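# Stand the cable reel upright on its flange rims

## Task

Get the cable reel standing on the table on the edges of both of its end flanges, so that it stays at rest there without being held.

## Robot and tools

Robot: two arms, left_arm and right_arm. Each ends in a five-finger hand: left_arm has a left hand and right_arm a right hand. Bases in the scene frame: left_arm at (+0.054, +0.481, +0.001) m, right_arm at (+0.020, -0.354, 0) m, both nearly unrotated. A post stands on the floor behind the arms, and a camera stand sits between and just behind the bases. Do not strike either.

Scene frame: the origin is at table-top height, midway between the nominal bases. +z is up, +x points out over the table, and left_arm is on the +y side. All reported positions (metres), wxyz quaternions and velocities use this frame.

Hand point: a spot that moves with the palm, 0.05 m in front of it and 0.15 m out from the wrist face. Its +z runs along the straightened fingers, which reach 0.06-0.07 m past it. +y points out of the palm. For the right hand +x points away from the thumb; for the left hand +x points toward the thumb. A wrist bracket on the little-finger side can collide with things. With the fingers held level, the wrist may sit lower than the hand point and touch the table first.

Row layout (28 numbers, each in [-1, 1], always all 28 even if one arm is idle):
1. Left arm dx, dy, dz, rx, ry, rz.
2. Left hand little, ring, middle, index, thumb_bend, thumb_turn, force_limit, speed.
3. Right arm, six numbers in the same order.
4. Right hand, eight numbers in the same order.

Pose numbers are offsets, not poses. They are measured along the scene-frame axes from that arm's Hand target as it stood when the action or move began. 1.0 equals 0.6 m of translation or 180 degrees of rotation. rx, ry, rz form one rotation vector, applied about the Hand target position. Sending six zeros asks nothing new of that arm. Repeating the same offset in a later call moves the arm further.

Finger numbers are absolute targets: +1 is open or straight, -1 is curled closed. For thumb_turn, +1 puts the thumb beside the palm and -1 in front of it, facing the fingers. force_limit maps -1..+1 to a stop force of about 0-10 N (0-15 N for the two thumb motors). speed rises from near zero at -1 to full at +0.48 and stays full above that. For a gentle grip, close slowly (about -0.94 or lower). To leave a hand unchanged, resend the last eight numbers actually sent to it. Before any have been sent, use its hand_measured plus its hand_force_limit and hand_speed.

To grasp something 0.035-0.065 m thick, turn the thumb in front of the palm and close. Thumb tip against index pad can pinch a light item up to about 0.08 m thick.

Tools:
- execute_actions(actions, cameras): actions is a list of actions. Each action is up to 15 rows, one row per 1/30 s step. A short action holds its last row to step 15. Every row in an action is counted from the same start pose. An empty actions list returns camera images.
- move(target, speed, blend, stop_force, zero, blocking, cameras): drives the hand points along straight paths. target is one 28-number row or a list of up to 15 rows. All rows are offsets from the same Hand targets, not from the row before. speed is in m/s (0.002-3.6, default 0.25); turning rate is twice that in rad/s. blend is a corner-rounding radius in m. stop_force (3-120 N, one value for both arms) ends an arm's path when its wrist senses that much push against its motion; approach slowly, around 0.005 m/s, when using it. zero (default true) re-zeroes the force sensor before the move. blocking=false returns early but cannot be combined with stop_force. Moves run for at most 10 s and ignore obstacles. The result adds a move: line giving the ending (done, off_target, moving, held, fault) and any limits (paced means the sent pose was clipped, held means steps were withheld).
- wait(seconds, cameras): lets time pass without new commands.
- stop(cameras): brakes a running move.
- zoom_image(camera, region): region is [x0, y0, x1, y1] in pixels, at most 504 on each side, from the latest image of that camera.
- show_instructions(): shows the reference image pages.
- zero_wrist_force(arm): arm is left_arm or right_arm.
- finished_scene(scene): ends the scene for good.

Cameras: cam_head_left, cam_head_right, cam_high, cam_low, cam_left_wrist, cam_right_wrist, each 672x504. In the cameras argument, ["all"] shows every camera and [] shows none.

Reading results:
- Hand target is the last commanded pose after clipping; the next offsets count from it. The real hand often stops a bit short of it. Send the remaining gap as a new offset, or to stop pressing, command a target back past the hand point.
- hand_measured, hand_stopped_by and hand_load_n each list six values in motor order. hand_stopped_by values are moving, target, force, stalled or fault. hand_load_n is positive when the finger is pushed open; if it drops to about 0, the grip was lost.
- Wrist force and Wrist torque are given in the end effector's own axes.
- Joint torques are raw drive outputs.

Cautions:
- Each control step, the commanded orientation is clipped to within 32 degrees of the current one.
- A wrist brought near its first joint's axis can make the whole arm swing; in a move this is refused.
- The arms are stiff. Pushing even slightly past firm contact, an outside force near 150 N, or wrist torque over about 26 N m stops that arm for 10 s.
- Arms must not hit or squeeze each other.
- Long holding or stretching heats the motors; at 85 °C the arm brakes.
- Do not drop the reel, release it while it is moving, knock it, or let it leave the table.
- Something may occasionally nudge loose objects.
- Finish only when the reel stands still on both flange rims with nothing holding it.

Each tool is called after "Call:" as name([rows], argument=value, ...), one row to a line, values as JSON.

Reference images:

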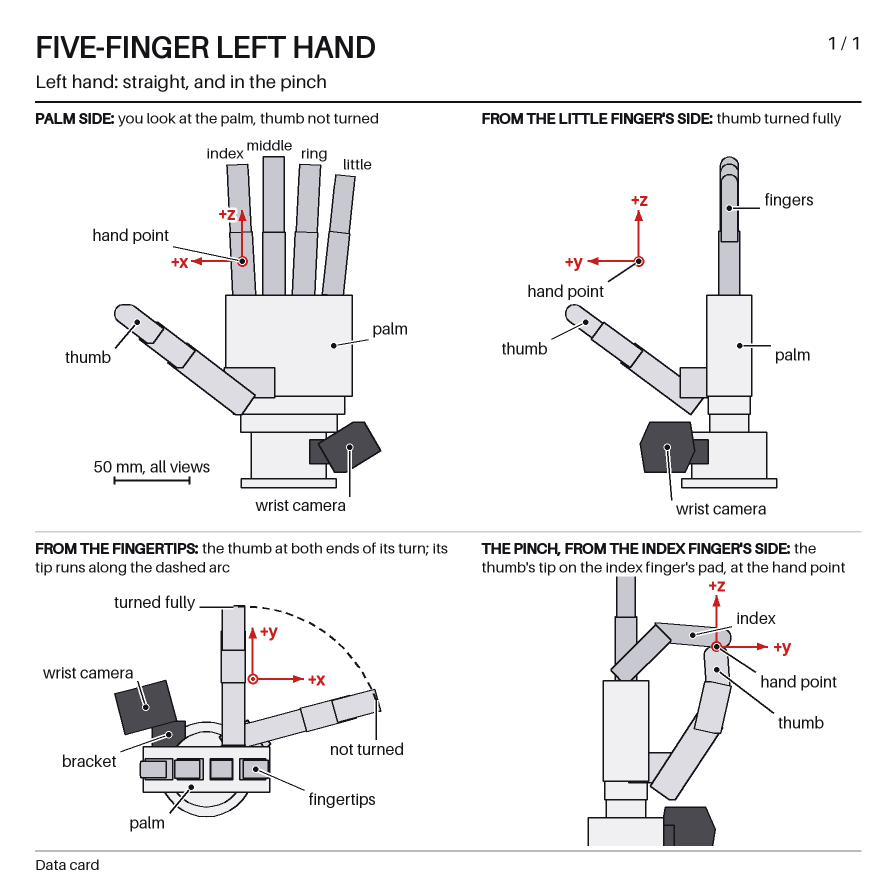

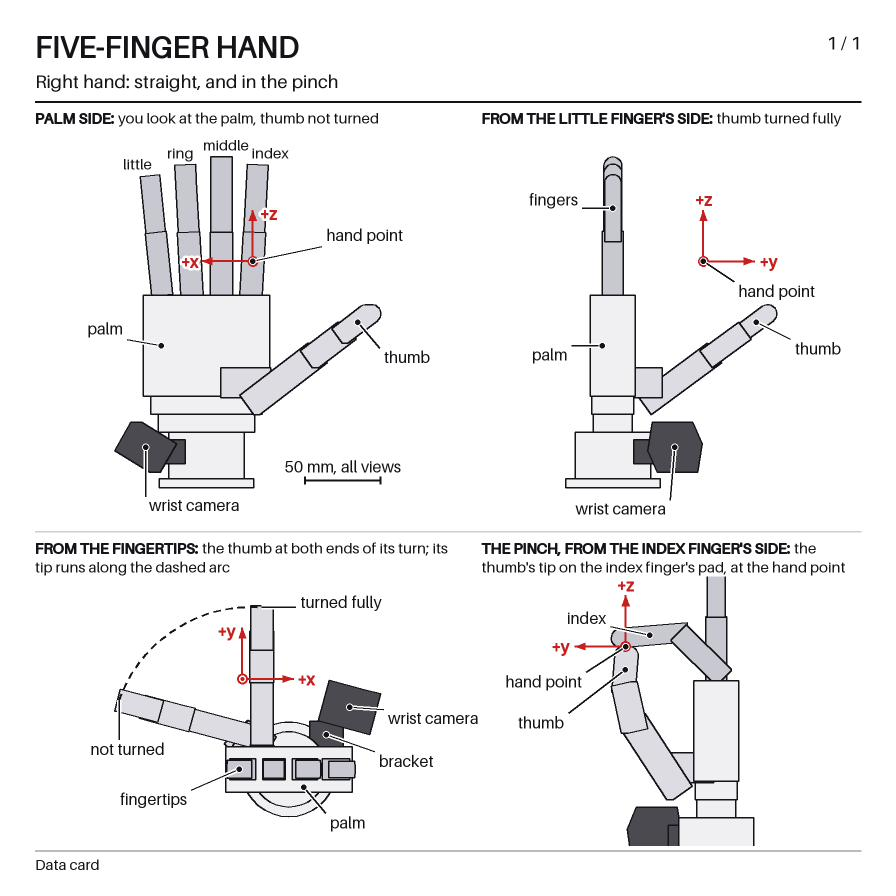

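## Session

Call:
execute_actions(actions=[])

Scene clock: 0.00 s.
left_arm: end_effector_position=(+0.4827, +0.2017, +0.3384) hand_measured=(+1.000, +1.000, +1.000, +1.000, +1.000, +1.000) hand_load_n=(+0.0, +0.0, +0.0, +0.0, +0.0, +0.0) hand_stopped_by=(target, target, target, target, target, target) hand_force_limit=0.00 hand_speed=-0.80 end_effector_quat_wxyz=(+0.082, +0.933, -0.308, +0.170) | right_arm: end_effector_position=(+0.6789, -0.2366, +0.1163) hand_measured=(+1.000, +1.000, +1.000, +1.000, +1.000, +1.000) hand_load_n=(-0.5, +0.0, +0.0, +0.0, +0.0, +0.0) hand_stopped_by=(target, target, target, target, target, target) hand_force_limit=0.00 hand_speed=-0.80 end_effector_quat_wxyz=(+0.139, +0.717, +0.600, +0.328)
Joint positions: left_arm=[3.113 -1.773 -1.355 1.848 -1.324 2.126] | right_arm=[-0.063 -1.109 1.649 0.331 1.347 0.213]
Joint velocities: within noise
Joint torques (N m): no reading
Wrist force (N): no reading
Wrist torque (N m): no reading
Wrist force, peak (N): no reading
Hand target: left_arm +0.4827, +0.2017, +0.3384; +0.082, +0.933, -0.308, +0.170 | right_arm +0.6789, -0.2366, +0.1163; +0.139, +0.717, +0.600, +0.328

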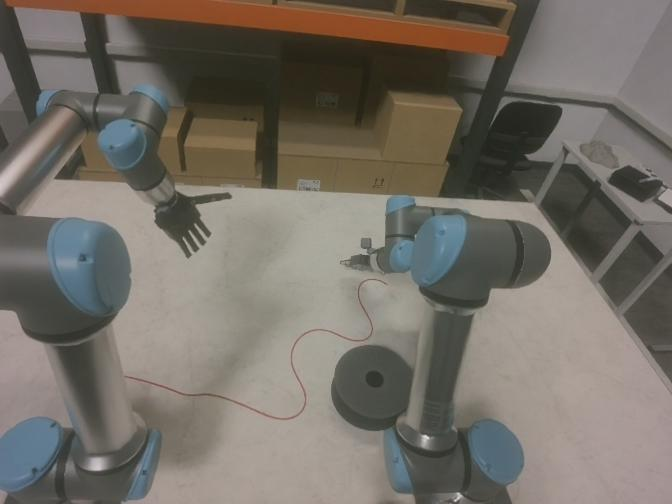

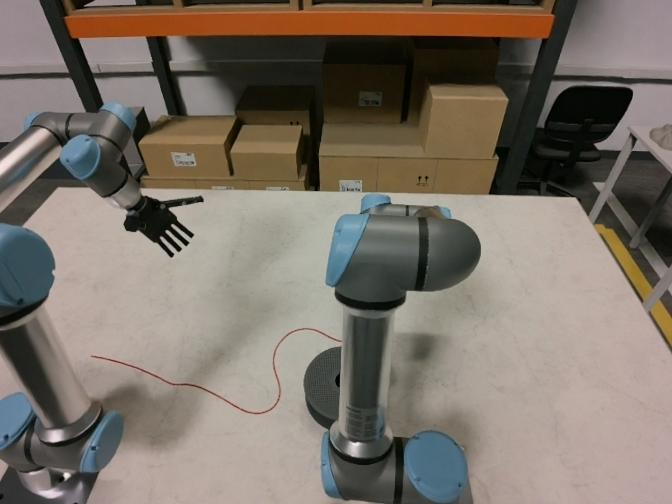

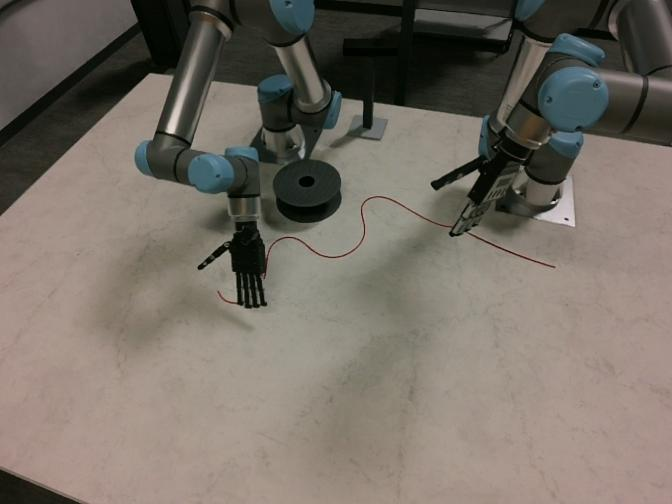

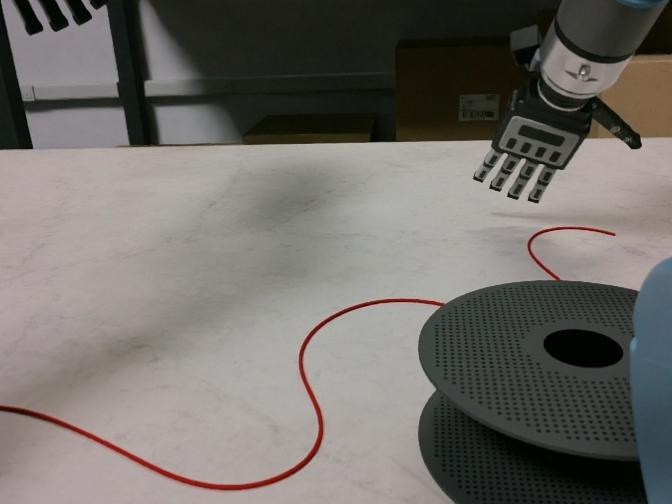

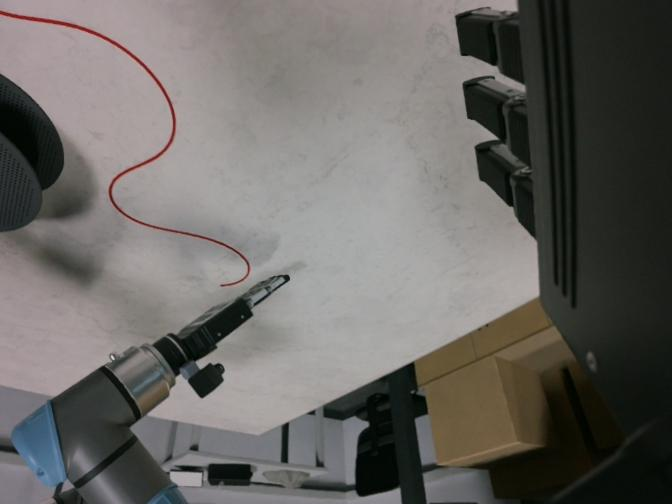

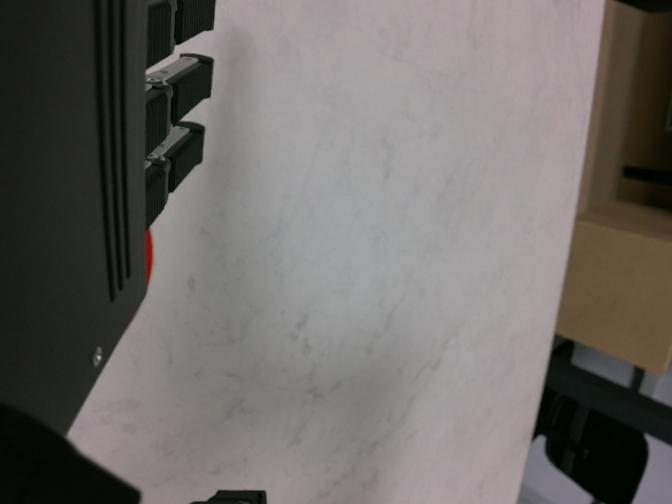

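Call:
zoom_image(camera="cam_low", region=[400, 250, 672, 504])

Call:
zoom_image(camera="cam_head_left", region=[280, 280, 480, 480])

Call:
zoom_image(camera="cam_high", region=[210, 120, 410, 320])

Scaled by 1.853 from the camera's image (finer frame: 960x720).

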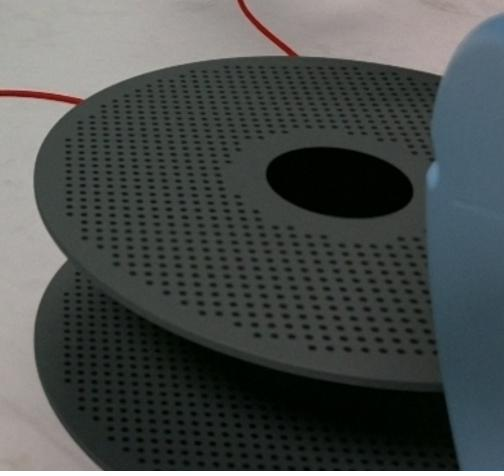

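Scaled by 2.520 from the camera's image (finer frame: 960x720).

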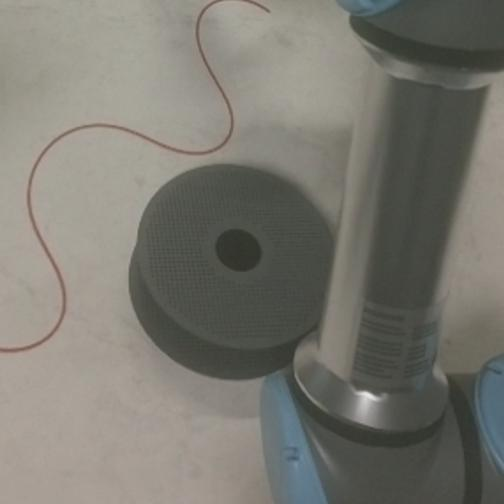

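Scaled by 2.520 from the camera's image (finer frame: 960x720).

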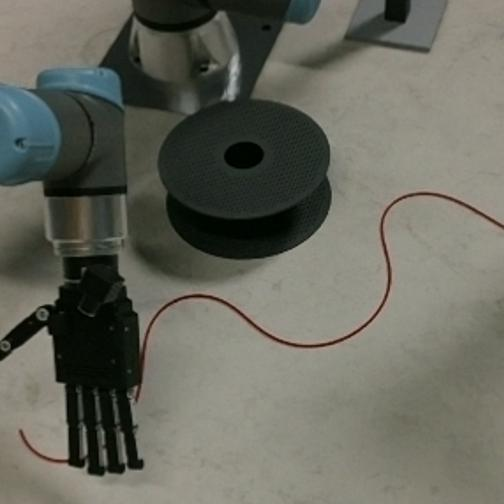

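Call:
move([
  [0,0,0,0,0,0,1,1,1,1,1,1,0,-0.8,-0.298,0.028,0.306,-0.007,0.117,-0.071,0,0,0,0,1,-1,0,0],
  [0,0,0,0,0,0,1,1,1,1,1,1,0,-0.8,-0.908,0.199,0.173,-0.0147,0.2336,-0.1419,0,0,0,0,1,-1,0,0],
], speed=0.25, blend=[0.05,0], cameras=["all"])

Scene clock: 45.93 s.
left_arm: end_effector_position=(+0.4827, +0.2017, +0.3384) hand_measured=(+1.000, +1.000, +1.000, +1.000, +1.000, +1.000) hand_load_n=(+0.0, +0.0, +0.0, +0.0, +0.0, +0.0) hand_stopped_by=(target, target, target, target, target, target) hand_force_limit=0.00 hand_speed=-0.80 end_effector_quat_wxyz=(+0.082, +0.933, -0.308, +0.170) | right_arm: end_effector_position=(+0.1341, -0.1172, +0.2201) hand_measured=(+0.000, +0.000, +0.000, +0.000, +1.000, -1.000) hand_load_n=(+0.0, +0.0, +0.0, +0.0, -0.5, +0.0) hand_stopped_by=(target, target, target, target, target, target) hand_force_limit=0.00 hand_speed=0.00 end_effector_quat_wxyz=(+0.000, +0.894, +0.447, -0.001)
Joint positions: left_arm=[3.113 -1.773 -1.355 1.848 -1.324 2.126] | right_arm=[0.831 -1.56 1.864 1.269 1.571 1.492]
Joint torques (N m): left_arm=[-1.84 27.75 18.68 -1.7 0.34 -0.11] | right_arm=[8.37 -11.5 -23.1 -0.11 1.82 1.89]
Wrist force (N): left_arm=[0.2 -0.1 0.2] | right_arm=[-0.1 0.2 -0.8]
Wrist torque (N m): left_arm=[-0.02 -0.05 0.02] | right_arm=[0.24 -0.11 0.01]
Wrist force, peak (N): left_arm=[0.4 -0.5 0.1] | right_arm=[-0.6 0.6 1.2]
Hand target: left_arm +0.4827, +0.2017, +0.3384; +0.082, +0.933, -0.308, +0.170 | right_arm +0.1341, -0.1172, +0.2201; +0.000, +0.894, +0.447, -0.001
Off the commanded pose: left_arm 0.000 m, 0 deg | right_arm 0.000 m, 0 deg.
move: done
cam_right_wrist: T_world_to_cam=[[0.91087, -0.41264, -0.00661, -0.16793], [-0.34235, -0.76446, 0.54625, -0.16385], [-0.23046, -0.4953, -0.83759, 0.27442]] pos_world=[0.16011, -0.05863, 0.31824]

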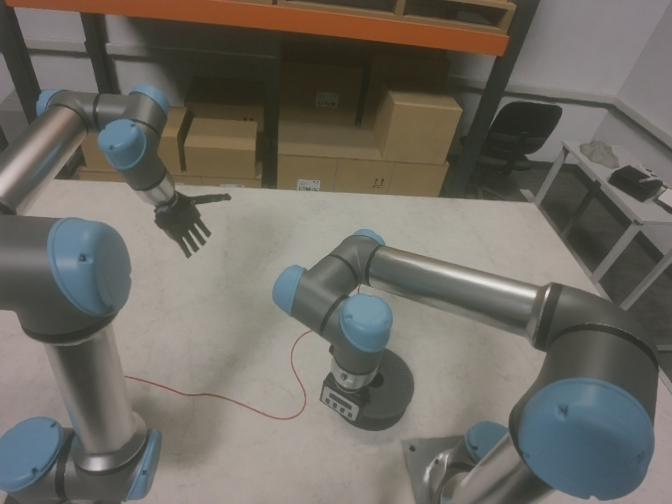

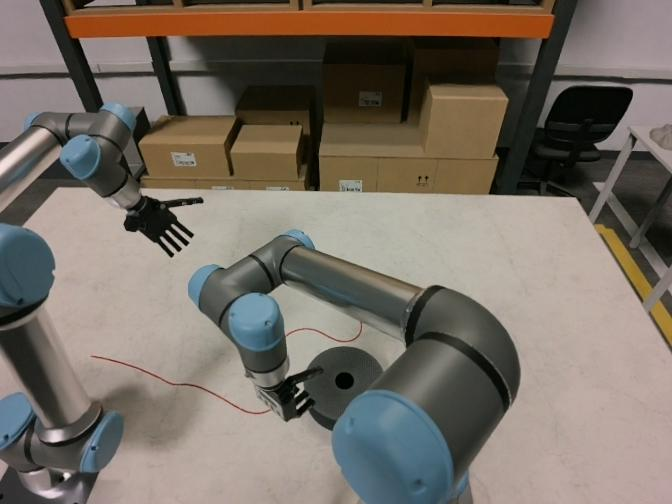

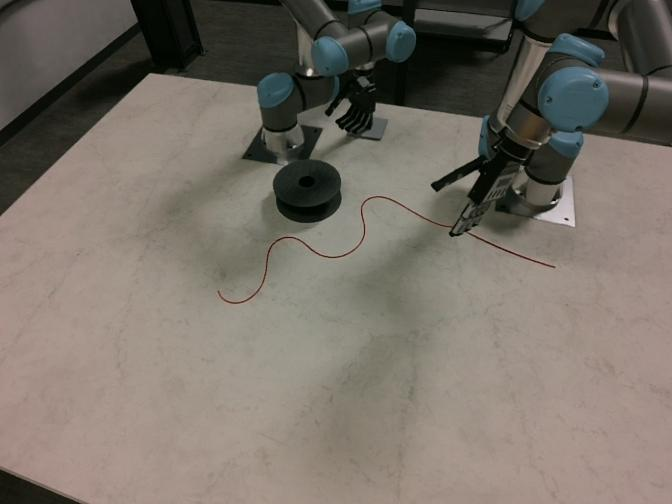

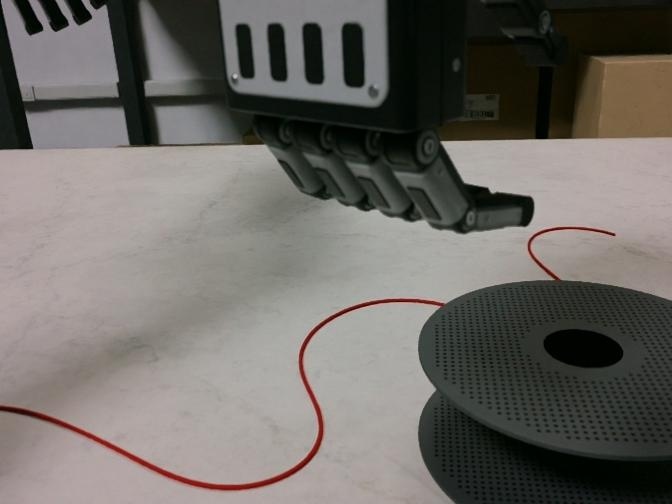

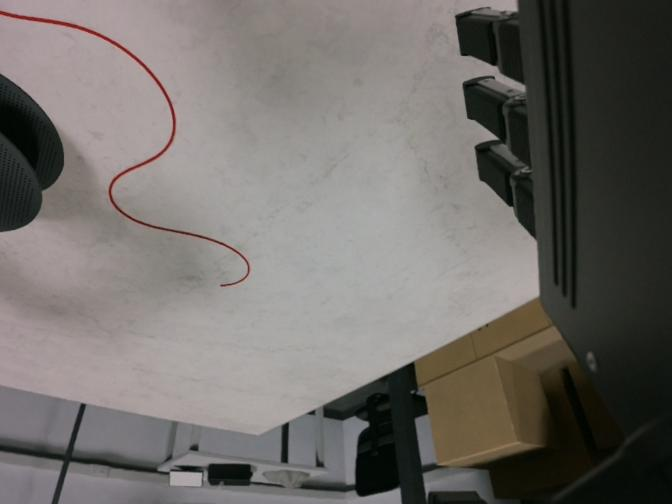

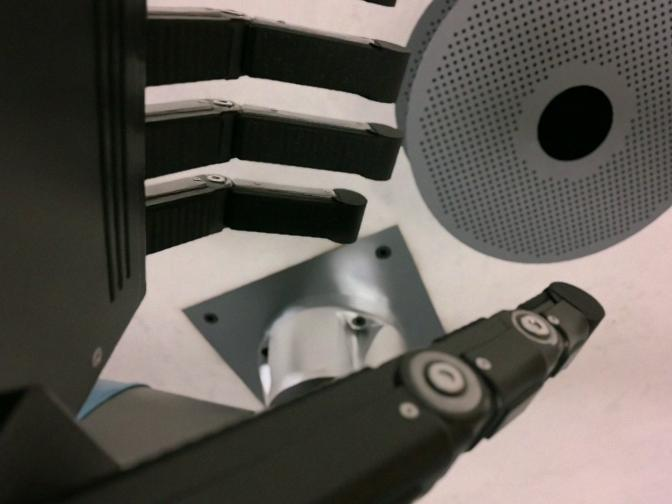

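Call:
move(target=[0,0,0,0,0,0,1,1,1,1,1,1,0,-0.8,0.008,-0.003,-0.27,0,0,0,0,0,0,0,1,-1,0,0], speed=0.12, stop_force=8, cameras=["cam_low","cam_right_wrist","cam_high","cam_head_right","cam_head_left"])

Scene clock: 56.20 s.
left_arm: end_effector_position=(+0.4827, +0.2017, +0.3384) hand_measured=(+1.000, +1.000, +1.000, +1.000, +1.000, +1.000) hand_load_n=(+0.0, +0.0, +0.0, -0.5, +0.0, +0.0) hand_stopped_by=(target, target, target, target, target, target) hand_force_limit=0.00 hand_speed=-0.80 end_effector_quat_wxyz=(+0.082, +0.933, -0.308, +0.170) | right_arm: end_effector_position=(+0.1389, -0.1190, +0.0581) hand_measured=(+0.000, +0.000, +0.000, +0.000, +1.000, -1.000) hand_load_n=(+0.0, +0.0, +0.0, +0.0, +0.0, +0.0) hand_stopped_by=(target, target, target, target, target, target) hand_force_limit=0.00 hand_speed=0.00 end_effector_quat_wxyz=(+0.000, +0.894, +0.447, -0.001)
Joint positions: left_arm=[3.113 -1.773 -1.355 1.848 -1.324 2.126] | right_arm=[0.814 -1.351 2.106 0.817 1.571 1.475]
Joint torques (N m): left_arm=[-1.77 27.44 19.1 -1.81 0.26 -0.13] | right_arm=[-7.46 -16.09 -5.72 -0.13 1.63 -1.48]
Wrist force (N): left_arm=[0.4 -0.2 0.1] | right_arm=[0.0 0.5 -0.6]
Wrist torque (N m): left_arm=[-0.03 -0.07 0.03] | right_arm=[0.27 -0.12 0.14]
Wrist force, peak (N): left_arm=[0.3 -0.6 0.1] | right_arm=[-0.3 0.1 -1.3]
Hand target: left_arm +0.4827, +0.2017, +0.3384; +0.082, +0.933, -0.308, +0.170 | right_arm +0.1389, -0.1190, +0.0581; +0.000, +0.894, +0.447, -0.001
Off the commanded pose: left_arm 0.000 m, 0 deg | right_arm 0.000 m, 0 deg.
move: done
cam_right_wrist: T_world_to_cam=[[0.91088, -0.41262, -0.00657, -0.17413], [-0.34233, -0.76443, 0.54632, -0.0751], [-0.23045, -0.49538, -0.83755, 0.13893]] pos_world=[0.16491, -0.06043, 0.15624]
Images, in order (width x height): cam_head_left 672x504, cam_head_right 672x504, cam_high 672x504, cam_low 672x504, cam_right_wrist 672x504.

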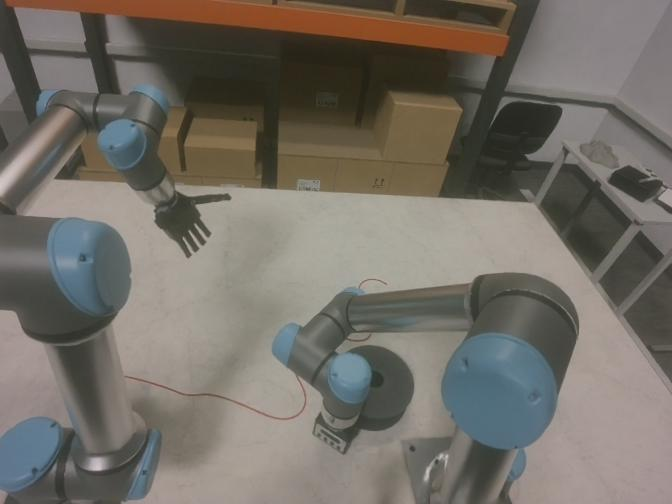

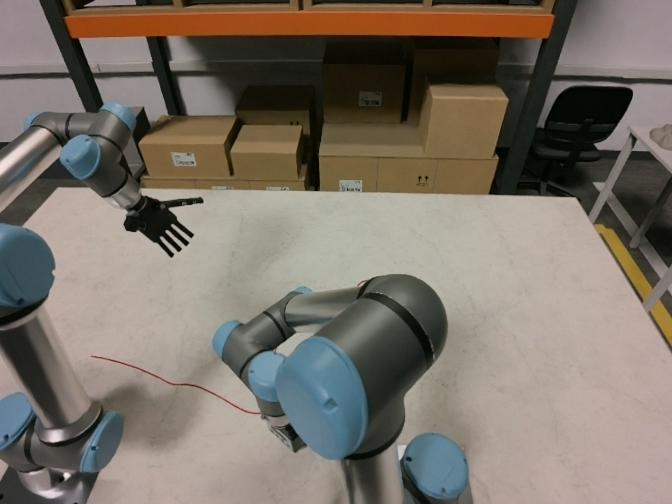

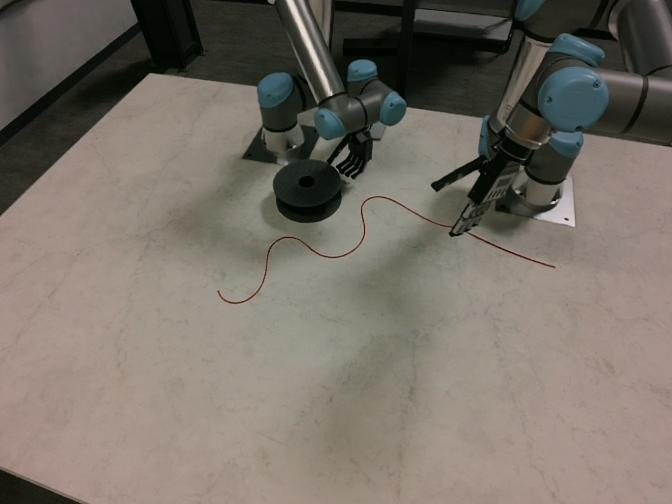

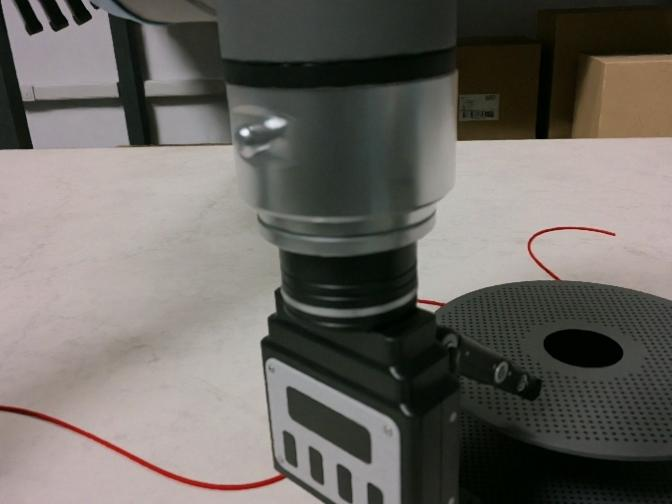

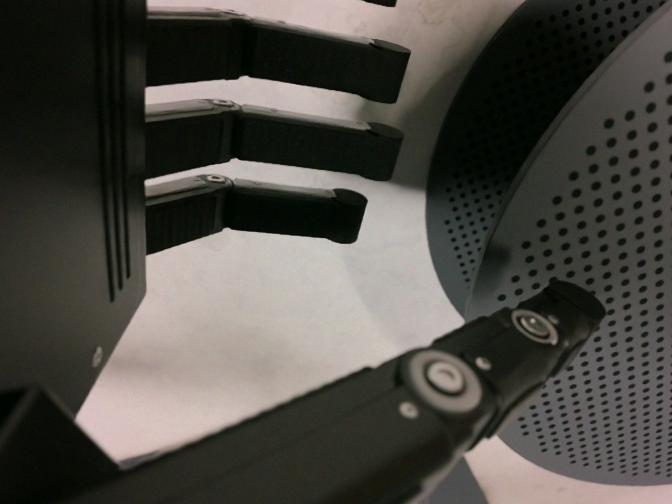

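Call:
zoom_image(camera="cam_high", region=[260, 100, 420, 240])

Call:
zoom_image(camera="cam_low", region=[420, 280, 672, 504])

Scaled by 3.150 from the camera's image (finer frame: 960x720).

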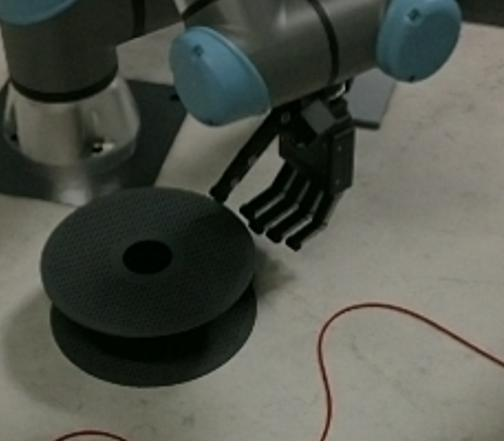

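Scaled by 2.000 from the camera's image (finer frame: 960x720).

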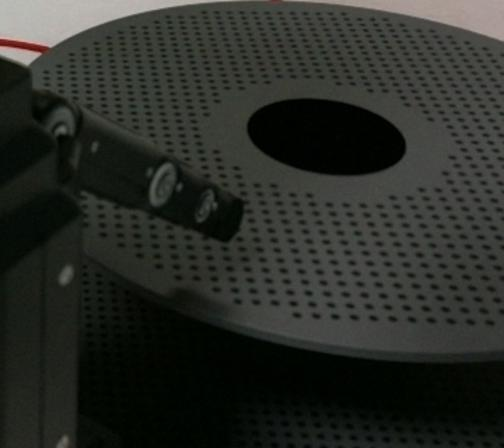

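Call:
move(target=[0,0,0,0,0,0,1,1,1,1,1,1,0,-0.8,0.075,-0.052,0,0,0,0,0,0,0,0,1,-1,0,0], speed=0.05, stop_force=5, cameras=["cam_low","cam_right_wrist","cam_high"])

Call:
zoom_image(camera="cam_high", region=[260, 100, 420, 240])

Scene clock: 65.43 s.
left_arm: end_effector_position=(+0.4827, +0.2017, +0.3384) hand_measured=(+1.000, +1.000, +1.000, +1.000, +1.000, +1.000) hand_load_n=(+0.0, +0.0, +0.0, +0.0, +0.0, +0.0) hand_stopped_by=(target, target, target, target, target, target) hand_force_limit=0.00 hand_speed=-0.80 end_effector_quat_wxyz=(+0.082, +0.933, -0.308, +0.170) | right_arm: end_effector_position=(+0.1839, -0.1502, +0.0581) hand_measured=(+0.000, +0.000, +0.000, +0.000, +1.000, -1.000) hand_load_n=(+0.0, +0.0, +0.0, +0.0, +0.0, +0.0) hand_stopped_by=(target, target, target, target, target, target) hand_force_limit=0.00 hand_speed=0.00 end_effector_quat_wxyz=(+0.000, +0.894, +0.447, -0.001)
Joint positions: left_arm=[3.113 -1.773 -1.355 1.848 -1.324 2.126] | right_arm=[0.617 -1.378 2.142 0.808 1.571 1.278]
Joint torques (N m): left_arm=[-1.37 27.48 19.33 -1.75 0.34 -0.18] | right_arm=[-7.11 -28.6 -5.82 -0.33 -1.16 -1.69]
Wrist force (N): left_arm=[0.2 -0.2 0.0] | right_arm=[0.0 0.0 -0.4]
Wrist torque (N m): left_arm=[-0.03 -0.04 0.02] | right_arm=[0.18 -0.14 0.12]
Wrist force, peak (N): left_arm=[0.4 -0.5 0.1] | right_arm=[-0.4 0.4 -0.9]
Hand target: left_arm +0.4827, +0.2017, +0.3384; +0.082, +0.933, -0.308, +0.170 | right_arm +0.1839, -0.1502, +0.0581; +0.000, +0.894, +0.447, -0.001
Off the commanded pose: left_arm 0.000 m, 0 deg | right_arm 0.000 m, 0 deg.
move: done
cam_right_wrist: T_world_to_cam=[[0.91088, -0.41262, -0.00657, -0.22799], [-0.34233, -0.76443, 0.54632, -0.08354], [-0.23045, -0.49538, -0.83755, 0.13384]] pos_world=[0.20991, -0.09163, 0.15624]
Images, in order (width x height): cam_high 672x504, cam_low 672x504, cam_right_wrist 672x504.

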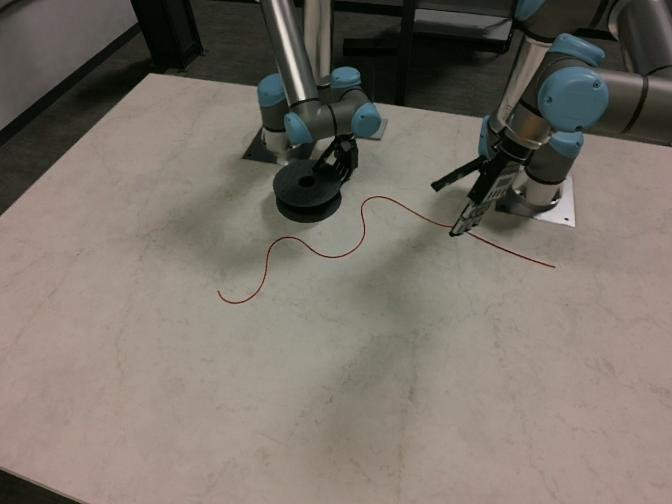

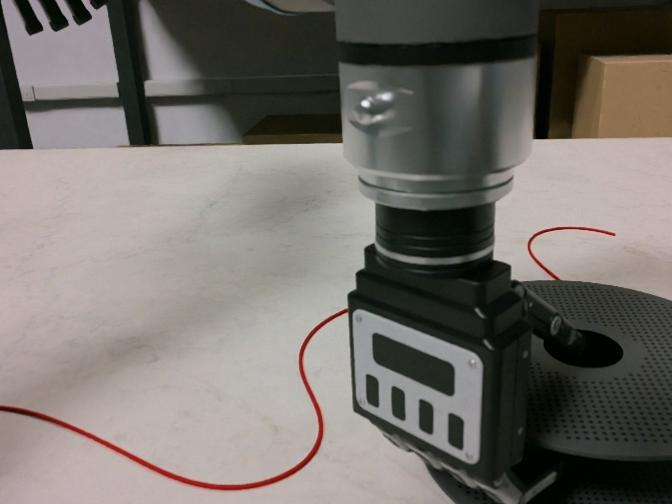

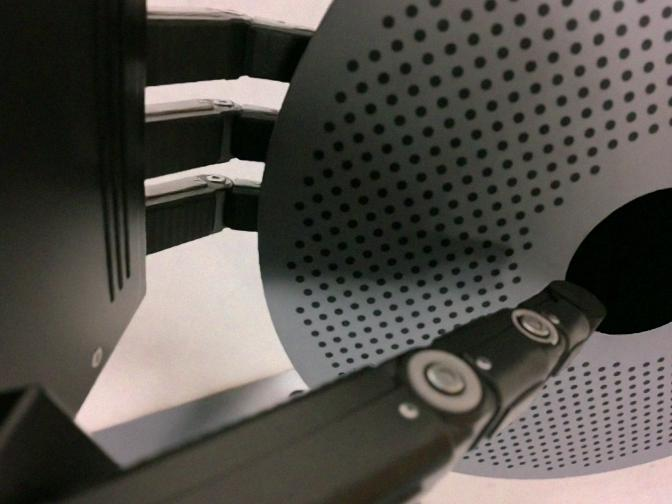

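Scaled by 3.150 from the camera's image (finer frame: 960x720).

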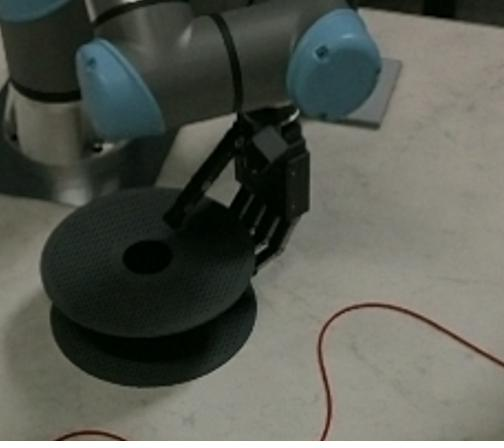

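Call:
move(target=[0,0,0,0,0,0,1,1,1,1,1,1,0,-0.8,0,0,0.008,0,0,0,0,0,0,0,1,-1,-0.6,-0.7], speed=0.03, stop_force=5)

Call:
move(target=[0,0,0,0,0,0,1,1,1,1,1,1,0,-0.8,0,0,0,0,0,0,0,0,0,0,-0.25,-1,-0.7,-0.75], speed=0.03, cameras=["cam_low","cam_right_wrist","cam_high"])

Call:
zoom_image(camera="cam_high", region=[260, 100, 420, 240])

Scene clock: 73.10 s.
left_arm: end_effector_position=(+0.4827, +0.2017, +0.3384) hand_measured=(+1.000, +1.000, +1.000, +1.000, +1.000, +1.000) hand_load_n=(+0.0, +0.0, +0.0, +0.0, +0.0, +0.0) hand_stopped_by=(target, target, target, target, target, target) hand_force_limit=0.00 hand_speed=-0.80 end_effector_quat_wxyz=(+0.082, +0.933, -0.308, +0.170) | right_arm: end_effector_position=(+0.1839, -0.1502, +0.0629) hand_measured=(+0.000, +0.000, +0.000, +0.000, +1.000, -1.000) hand_load_n=(+0.0, +0.0, +0.0, +0.0, +0.0, +0.0) hand_stopped_by=(target, target, target, target, target, target) hand_force_limit=-0.60 hand_speed=-0.70 end_effector_quat_wxyz=(+0.000, +0.894, +0.447, -0.001)
Joint positions: left_arm=[3.113 -1.773 -1.355 1.848 -1.324 2.126] | right_arm=[0.617 -1.387 2.137 0.823 1.571 1.278]
Joint torques (N m): left_arm=[-2.01 27.8 20.15 -1.82 0.26 -0.26] | right_arm=[-6.98 -28.09 -18.78 5 -1.14 -1.4]
Wrist force (N): left_arm=[0.3 -0.1 0.1] | right_arm=[0.0 0.2 -0.4]
Wrist torque (N m): left_arm=[-0.02 -0.06 0.02] | right_arm=[0.21 -0.15 0.13]
Wrist force, peak (N): left_arm=[0.3 -0.6 0.0] | right_arm=[0.0 0.4 -0.8]
Hand target: left_arm +0.4827, +0.2017, +0.3384; +0.082, +0.933, -0.308, +0.170 | right_arm +0.1839, -0.1502, +0.0629; +0.000, +0.894, +0.447, -0.001
Off the commanded pose: left_arm 0.000 m, 0 deg | right_arm 0.000 m, 0 deg.
move: done

Scene clock: 75.20 s.
left_arm: end_effector_position=(+0.4827, +0.2017, +0.3384) hand_measured=(+1.000, +1.000, +1.000, +1.000, +1.000, +1.000) hand_load_n=(+0.0, +0.0, +0.0, +0.0, +0.0, +0.0) hand_stopped_by=(target, target, target, target, target, target) hand_force_limit=0.00 hand_speed=-0.80 end_effector_quat_wxyz=(+0.082, +0.933, -0.308, +0.170) | right_arm: end_effector_position=(+0.1839, -0.1502, +0.0629) hand_measured=(+0.000, +0.000, +0.000, +0.000, +0.348, -1.000) hand_load_n=(+0.0, +0.0, +0.0, +0.5, +3.0, +0.0) hand_stopped_by=(target, target, target, target, force, target) hand_force_limit=-0.70 hand_speed=-0.75 end_effector_quat_wxyz=(+0.000, +0.894, +0.447, -0.001)
Joint positions: left_arm=[3.113 -1.773 -1.355 1.848 -1.324 2.126] | right_arm=[0.617 -1.387 2.137 0.823 1.571 1.278]
Joint torques (N m): left_arm=[-1.75 27.68 20.5 -1.87 0.37 -0.21] | right_arm=[-6.69 -26.46 -17.72 4.33 -1.18 -1.45]
Wrist force (N): left_arm=[0.3 -0.1 0.0] | right_arm=[-0.3 2.4 -4.6]
Wrist torque (N m): left_arm=[-0.01 -0.06 0.02] | right_arm=[0.41 -0.01 0.15]
Wrist force, peak (N): left_arm=[0.4 -0.4 0.1] | right_arm=[-0.5 2.4 -4.7]
Hand target: left_arm +0.4827, +0.2017, +0.3384; +0.082, +0.933, -0.308, +0.170 | right_arm +0.1839, -0.1502, +0.0629; +0.000, +0.894, +0.447, -0.001
Off the commanded pose: left_arm 0.000 m, 0 deg | right_arm 0.000 m, 0 deg.
move: done
cam_right_wrist: T_world_to_cam=[[0.91088, -0.41262, -0.00657, -0.22796], [-0.34233, -0.76443, 0.54632, -0.08617], [-0.23045, -0.49538, -0.83755, 0.13786]] pos_world=[0.20991, -0.09163, 0.16104]
Images, in order (width x height): cam_high 672x504, cam_low 672x504, cam_right_wrist 672x504.

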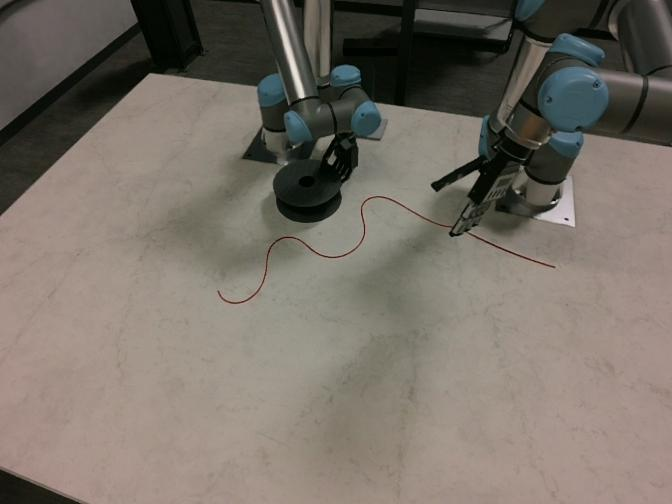

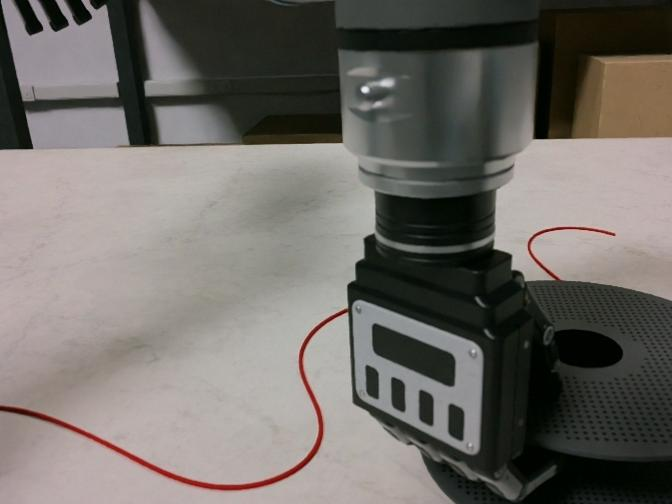

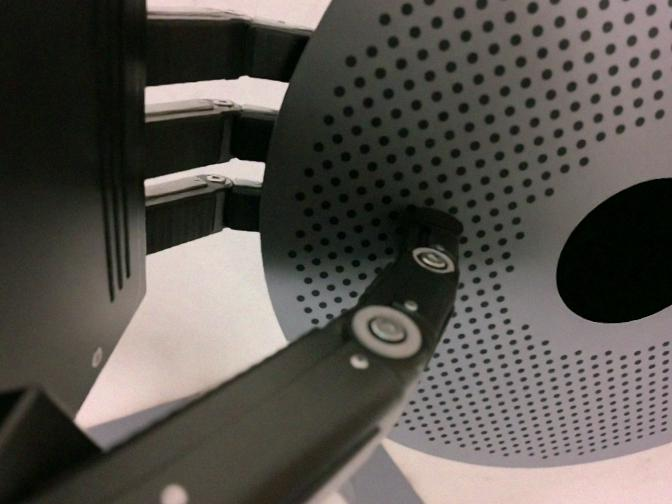

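Scaled by 3.150 from the camera's image (finer frame: 960x720).

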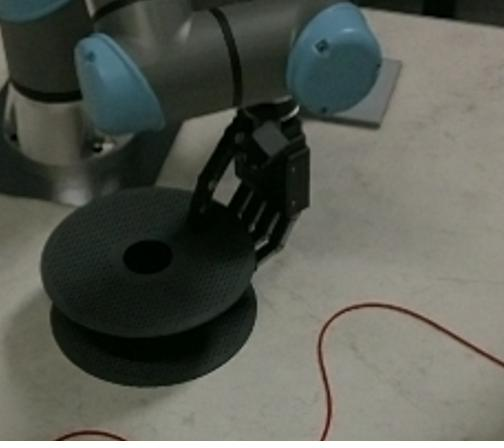

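Call:
move(target=[0,0,0,0,0,0,1,1,1,1,1,1,0,-0.8,0,0,0.0125,0,0,0,0,0,0,0,0.348,-1,-0.7,-0.75], speed=0.03)

Call:
move(target=[0,0,0,0,0,0,1,1,1,1,1,1,0,-0.8,0,0,0,0,0,0,0,0,0,0,-0.3,-1,-0.7,-0.75], speed=0.03)

Call:
move(target=[0,0,0,0,0,0,1,1,1,1,1,1,0,-0.8,0,0,0,0,0,0,-0.5,-0.5,-0.5,-0.5,-0.3,-1,-0.5,-0.8], speed=0.03, cameras=["cam_low","cam_right_wrist","cam_high"])

Call:
zoom_image(camera="cam_high", region=[260, 100, 420, 240])

Scene clock: 79.13 s.
left_arm: end_effector_position=(+0.4827, +0.2017, +0.3384) hand_measured=(+1.000, +1.000, +1.000, +1.000, +1.000, +1.000) hand_load_n=(+0.0, +0.0, -0.5, +0.0, +0.0, +0.0) hand_stopped_by=(target, target, target, target, target, target) hand_force_limit=0.00 hand_speed=-0.80 end_effector_quat_wxyz=(+0.082, +0.933, -0.308, +0.170) | right_arm: end_effector_position=(+0.1839, -0.1502, +0.0703) hand_measured=(+0.000, +0.000, +0.000, +0.000, +0.348, -1.000) hand_load_n=(+0.0, +0.0, +0.0, +0.0, +0.0, +0.0) hand_stopped_by=(target, target, target, target, force, target) hand_force_limit=-0.70 hand_speed=-0.75 end_effector_quat_wxyz=(+0.000, +0.894, +0.447, -0.001)
Joint positions: left_arm=[3.113 -1.773 -1.355 1.848 -1.324 2.126] | right_arm=[0.617 -1.401 2.129 0.845 1.571 1.278]
Joint torques (N m): left_arm=[-2.03 27.24 20.74 -1.95 0.3 -0.23] | right_arm=[-5.15 -26.97 -19.4 4.84 -0.87 -1.54]
Wrist force (N): left_arm=[0.4 -0.5 0.2] | right_arm=[-0.3 0.0 -0.3]
Wrist torque (N m): left_arm=[-0.08 -0.07 0.03] | right_arm=[0.14 -0.11 0.11]
Wrist force, peak (N): left_arm=[0.5 -0.3 0.2] | right_arm=[-0.5 2.5 -4.8]
Hand target: left_arm +0.4827, +0.2017, +0.3384; +0.082, +0.933, -0.308, +0.170 | right_arm +0.1839, -0.1502, +0.0704; +0.000, +0.894, +0.447, -0.001
Off the commanded pose: left_arm 0.000 m, 0 deg | right_arm 0.000 m, 0 deg.
move: done

Scene clock: 80.73 s.
left_arm: end_effector_position=(+0.4827, +0.2017, +0.3384) hand_measured=(+1.000, +1.000, +1.000, +1.000, +1.000, +1.000) hand_load_n=(+0.0, +0.0, +0.0, +0.0, +0.0, +0.0) hand_stopped_by=(target, target, target, target, target, target) hand_force_limit=0.00 hand_speed=-0.80 end_effector_quat_wxyz=(+0.082, +0.933, -0.308, +0.170) | right_arm: end_effector_position=(+0.1839, -0.1502, +0.0704) hand_measured=(+0.000, +0.000, +0.000, +0.000, -0.126, -1.000) hand_load_n=(+0.0, +0.0, +0.0, +0.0, +1.5, +0.0) hand_stopped_by=(target, target, target, target, force, target) hand_force_limit=-0.70 hand_speed=-0.75 end_effector_quat_wxyz=(+0.000, +0.894, +0.447, -0.001)
Joint positions: left_arm=[3.113 -1.773 -1.355 1.848 -1.324 2.126] | right_arm=[0.617 -1.401 2.129 0.845 1.571 1.278]
Joint torques (N m): left_arm=[-1.72 27.71 20.57 -1.81 0.25 -0.18] | right_arm=[-3.95 -25.81 -16.54 3.78 -0.88 -1.27]
Wrist force (N): left_arm=[0.4 -0.2 -0.1] | right_arm=[-0.7 1.6 -6.1]
Wrist torque (N m): left_arm=[-0.02 -0.08 0.03] | right_arm=[0.40 0.06 0.12]
Wrist force, peak (N): left_arm=[0.4 -0.4 0.1] | right_arm=[-0.5 2.0 -6.7]
Hand target: left_arm +0.4827, +0.2017, +0.3384; +0.082, +0.933, -0.308, +0.170 | right_arm +0.1839, -0.1502, +0.0704; +0.000, +0.894, +0.447, -0.001
Off the commanded pose: left_arm 0.000 m, 0 deg | right_arm 0.000 m, 0 deg.
move: done

Scene clock: 81.30 s.
left_arm: end_effector_position=(+0.4827, +0.2017, +0.3384) hand_measured=(+1.000, +1.000, +1.000, +1.000, +1.000, +1.000) hand_load_n=(-0.5, +0.0, +0.0, +0.0, +0.0, +0.0) hand_stopped_by=(target, target, target, target, target, target) hand_force_limit=0.00 hand_speed=-0.80 end_effector_quat_wxyz=(+0.082, +0.933, -0.308, +0.170) | right_arm: end_effector_position=(+0.1839, -0.1502, +0.0704) hand_measured=(-0.164, -0.164, -0.164, -0.146, -0.126, -1.000) hand_load_n=(+3.5, +4.5, +4.5, +1.5, +2.5, +0.0) hand_stopped_by=(force, force, force, force, force, target) hand_force_limit=-0.50 hand_speed=-0.80 end_effector_quat_wxyz=(+0.000, +0.894, +0.447, -0.001)
Joint positions: left_arm=[3.113 -1.773 -1.355 1.848 -1.324 2.126] | right_arm=[0.617 -1.401 2.129 0.845 1.571 1.278]
Joint torques (N m): left_arm=[-1.85 27.35 20.95 -1.91 0.23 -0.26] | right_arm=[-4.19 -22.04 -13.59 1.82 -0.78 -1.15]
Wrist force (N): left_arm=[0.2 -0.1 0.4] | right_arm=[-1.0 -0.6 -1.1]
Wrist torque (N m): left_arm=[-0.04 -0.03 0.01] | right_arm=[0.10 -0.23 0.07]
Wrist force, peak (N): left_arm=[0.6 -0.3 0.2] | right_arm=[-0.4 1.9 -6.5]
Hand target: left_arm +0.4827, +0.2017, +0.3384; +0.082, +0.933, -0.308, +0.170 | right_arm +0.1839, -0.1502, +0.0704; +0.000, +0.894, +0.447, -0.001
Off the commanded pose: left_arm 0.000 m, 0 deg | right_arm 0.000 m, 0 deg.
move: done
cam_right_wrist: T_world_to_cam=[[0.91088, -0.41262, -0.00657, -0.22791], [-0.34233, -0.76443, 0.54632, -0.09026], [-0.23045, -0.49538, -0.83755, 0.14414]] pos_world=[0.20991, -0.09163, 0.16854]
Images, in order (width x height): cam_high 672x504, cam_low 672x504, cam_right_wrist 672x504.

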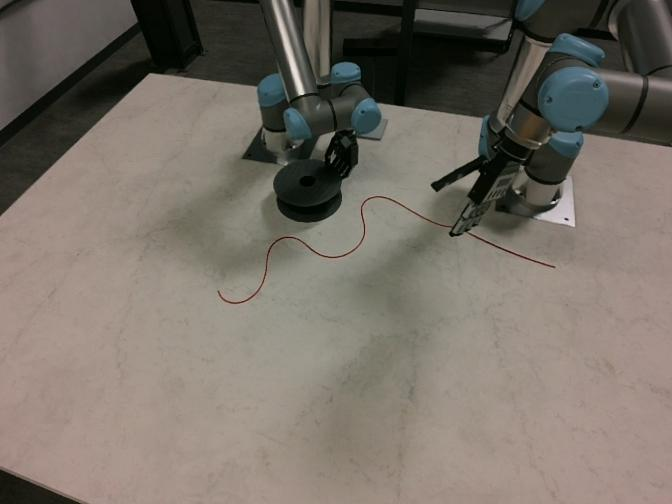

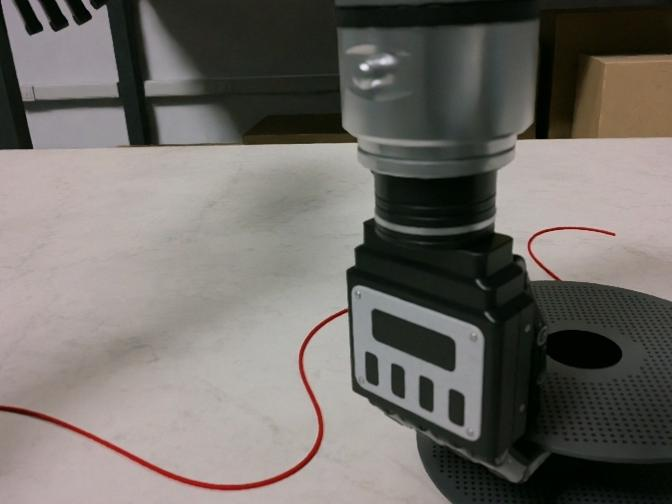

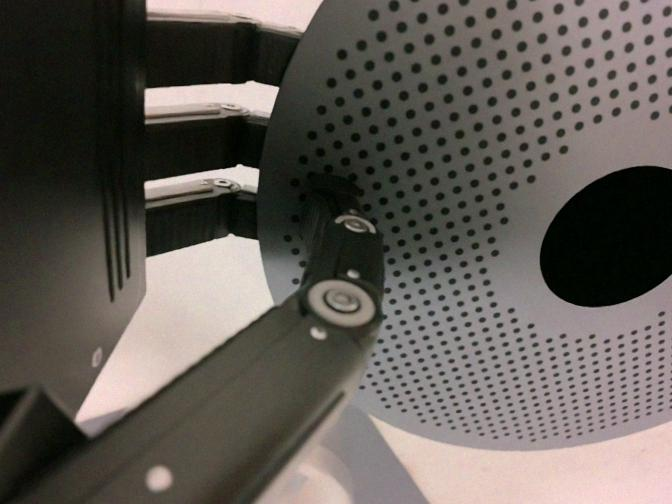

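Scaled by 3.150 from the camera's image (finer frame: 960x720).

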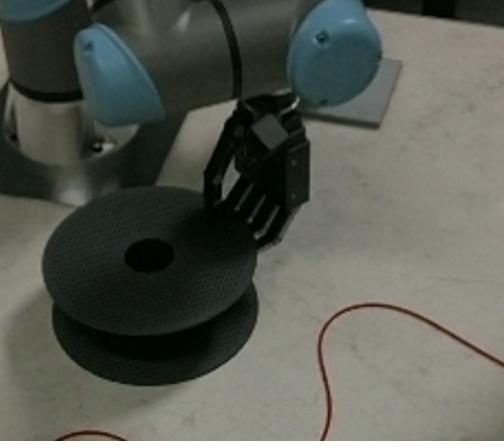

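Call:
move(target=[0,0,0,0,0,0,1,1,1,1,1,1,0,-0.8,0,0,0,0,0,0,-0.5,-0.5,-0.5,-0.5,-0.5,-1,-0.1,-0.8], speed=0.03)

Scene clock: 83.53 s.
left_arm: end_effector_position=(+0.4827, +0.2017, +0.3384) hand_measured=(+1.000, +1.000, +1.000, +1.000, +1.000, +1.000) hand_load_n=(+0.0, +0.0, +0.0, +0.0, +0.0, +0.0) hand_stopped_by=(target, target, target, target, target, target) hand_force_limit=0.00 hand_speed=-0.80 end_effector_quat_wxyz=(+0.082, +0.933, -0.308, +0.170) | right_arm: end_effector_position=(+0.1839, -0.1502, +0.0704) hand_measured=(-0.164, -0.164, -0.164, -0.146, -0.148, -1.000) hand_load_n=(+3.5, +4.5, +5.0, +1.5, +8.5, +0.5) hand_stopped_by=(force, force, force, force, force, target) hand_force_limit=-0.10 hand_speed=-0.80 end_effector_quat_wxyz=(+0.000, +0.894, +0.447, -0.001)
Joint positions: left_arm=[3.113 -1.773 -1.355 1.848 -1.324 2.126] | right_arm=[0.617 -1.401 2.129 0.845 1.571 1.278]
Joint torques (N m): left_arm=[-1.49 27.83 20.8 -1.95 0.34 -0.3] | right_arm=[-2.89 -15.77 -9.97 -0.61 -0.81 -0.95]
Wrist force (N): left_arm=[0.3 -0.2 0.2] | right_arm=[-1.5 1.0 -0.9]
Wrist torque (N m): left_arm=[-0.04 -0.05 0.02] | right_arm=[0.23 -0.19 0.04]
Wrist force, peak (N): left_arm=[0.5 -0.3 0.2] | right_arm=[-1.7 1.0 -0.6]
Hand target: left_arm +0.4827, +0.2017, +0.3384; +0.082, +0.933, -0.308, +0.170 | right_arm +0.1839, -0.1502, +0.0704; +0.000, +0.894, +0.447, -0.001
Off the commanded pose: left_arm 0.000 m, 0 deg | right_arm 0.000 m, 0 deg.
move: done


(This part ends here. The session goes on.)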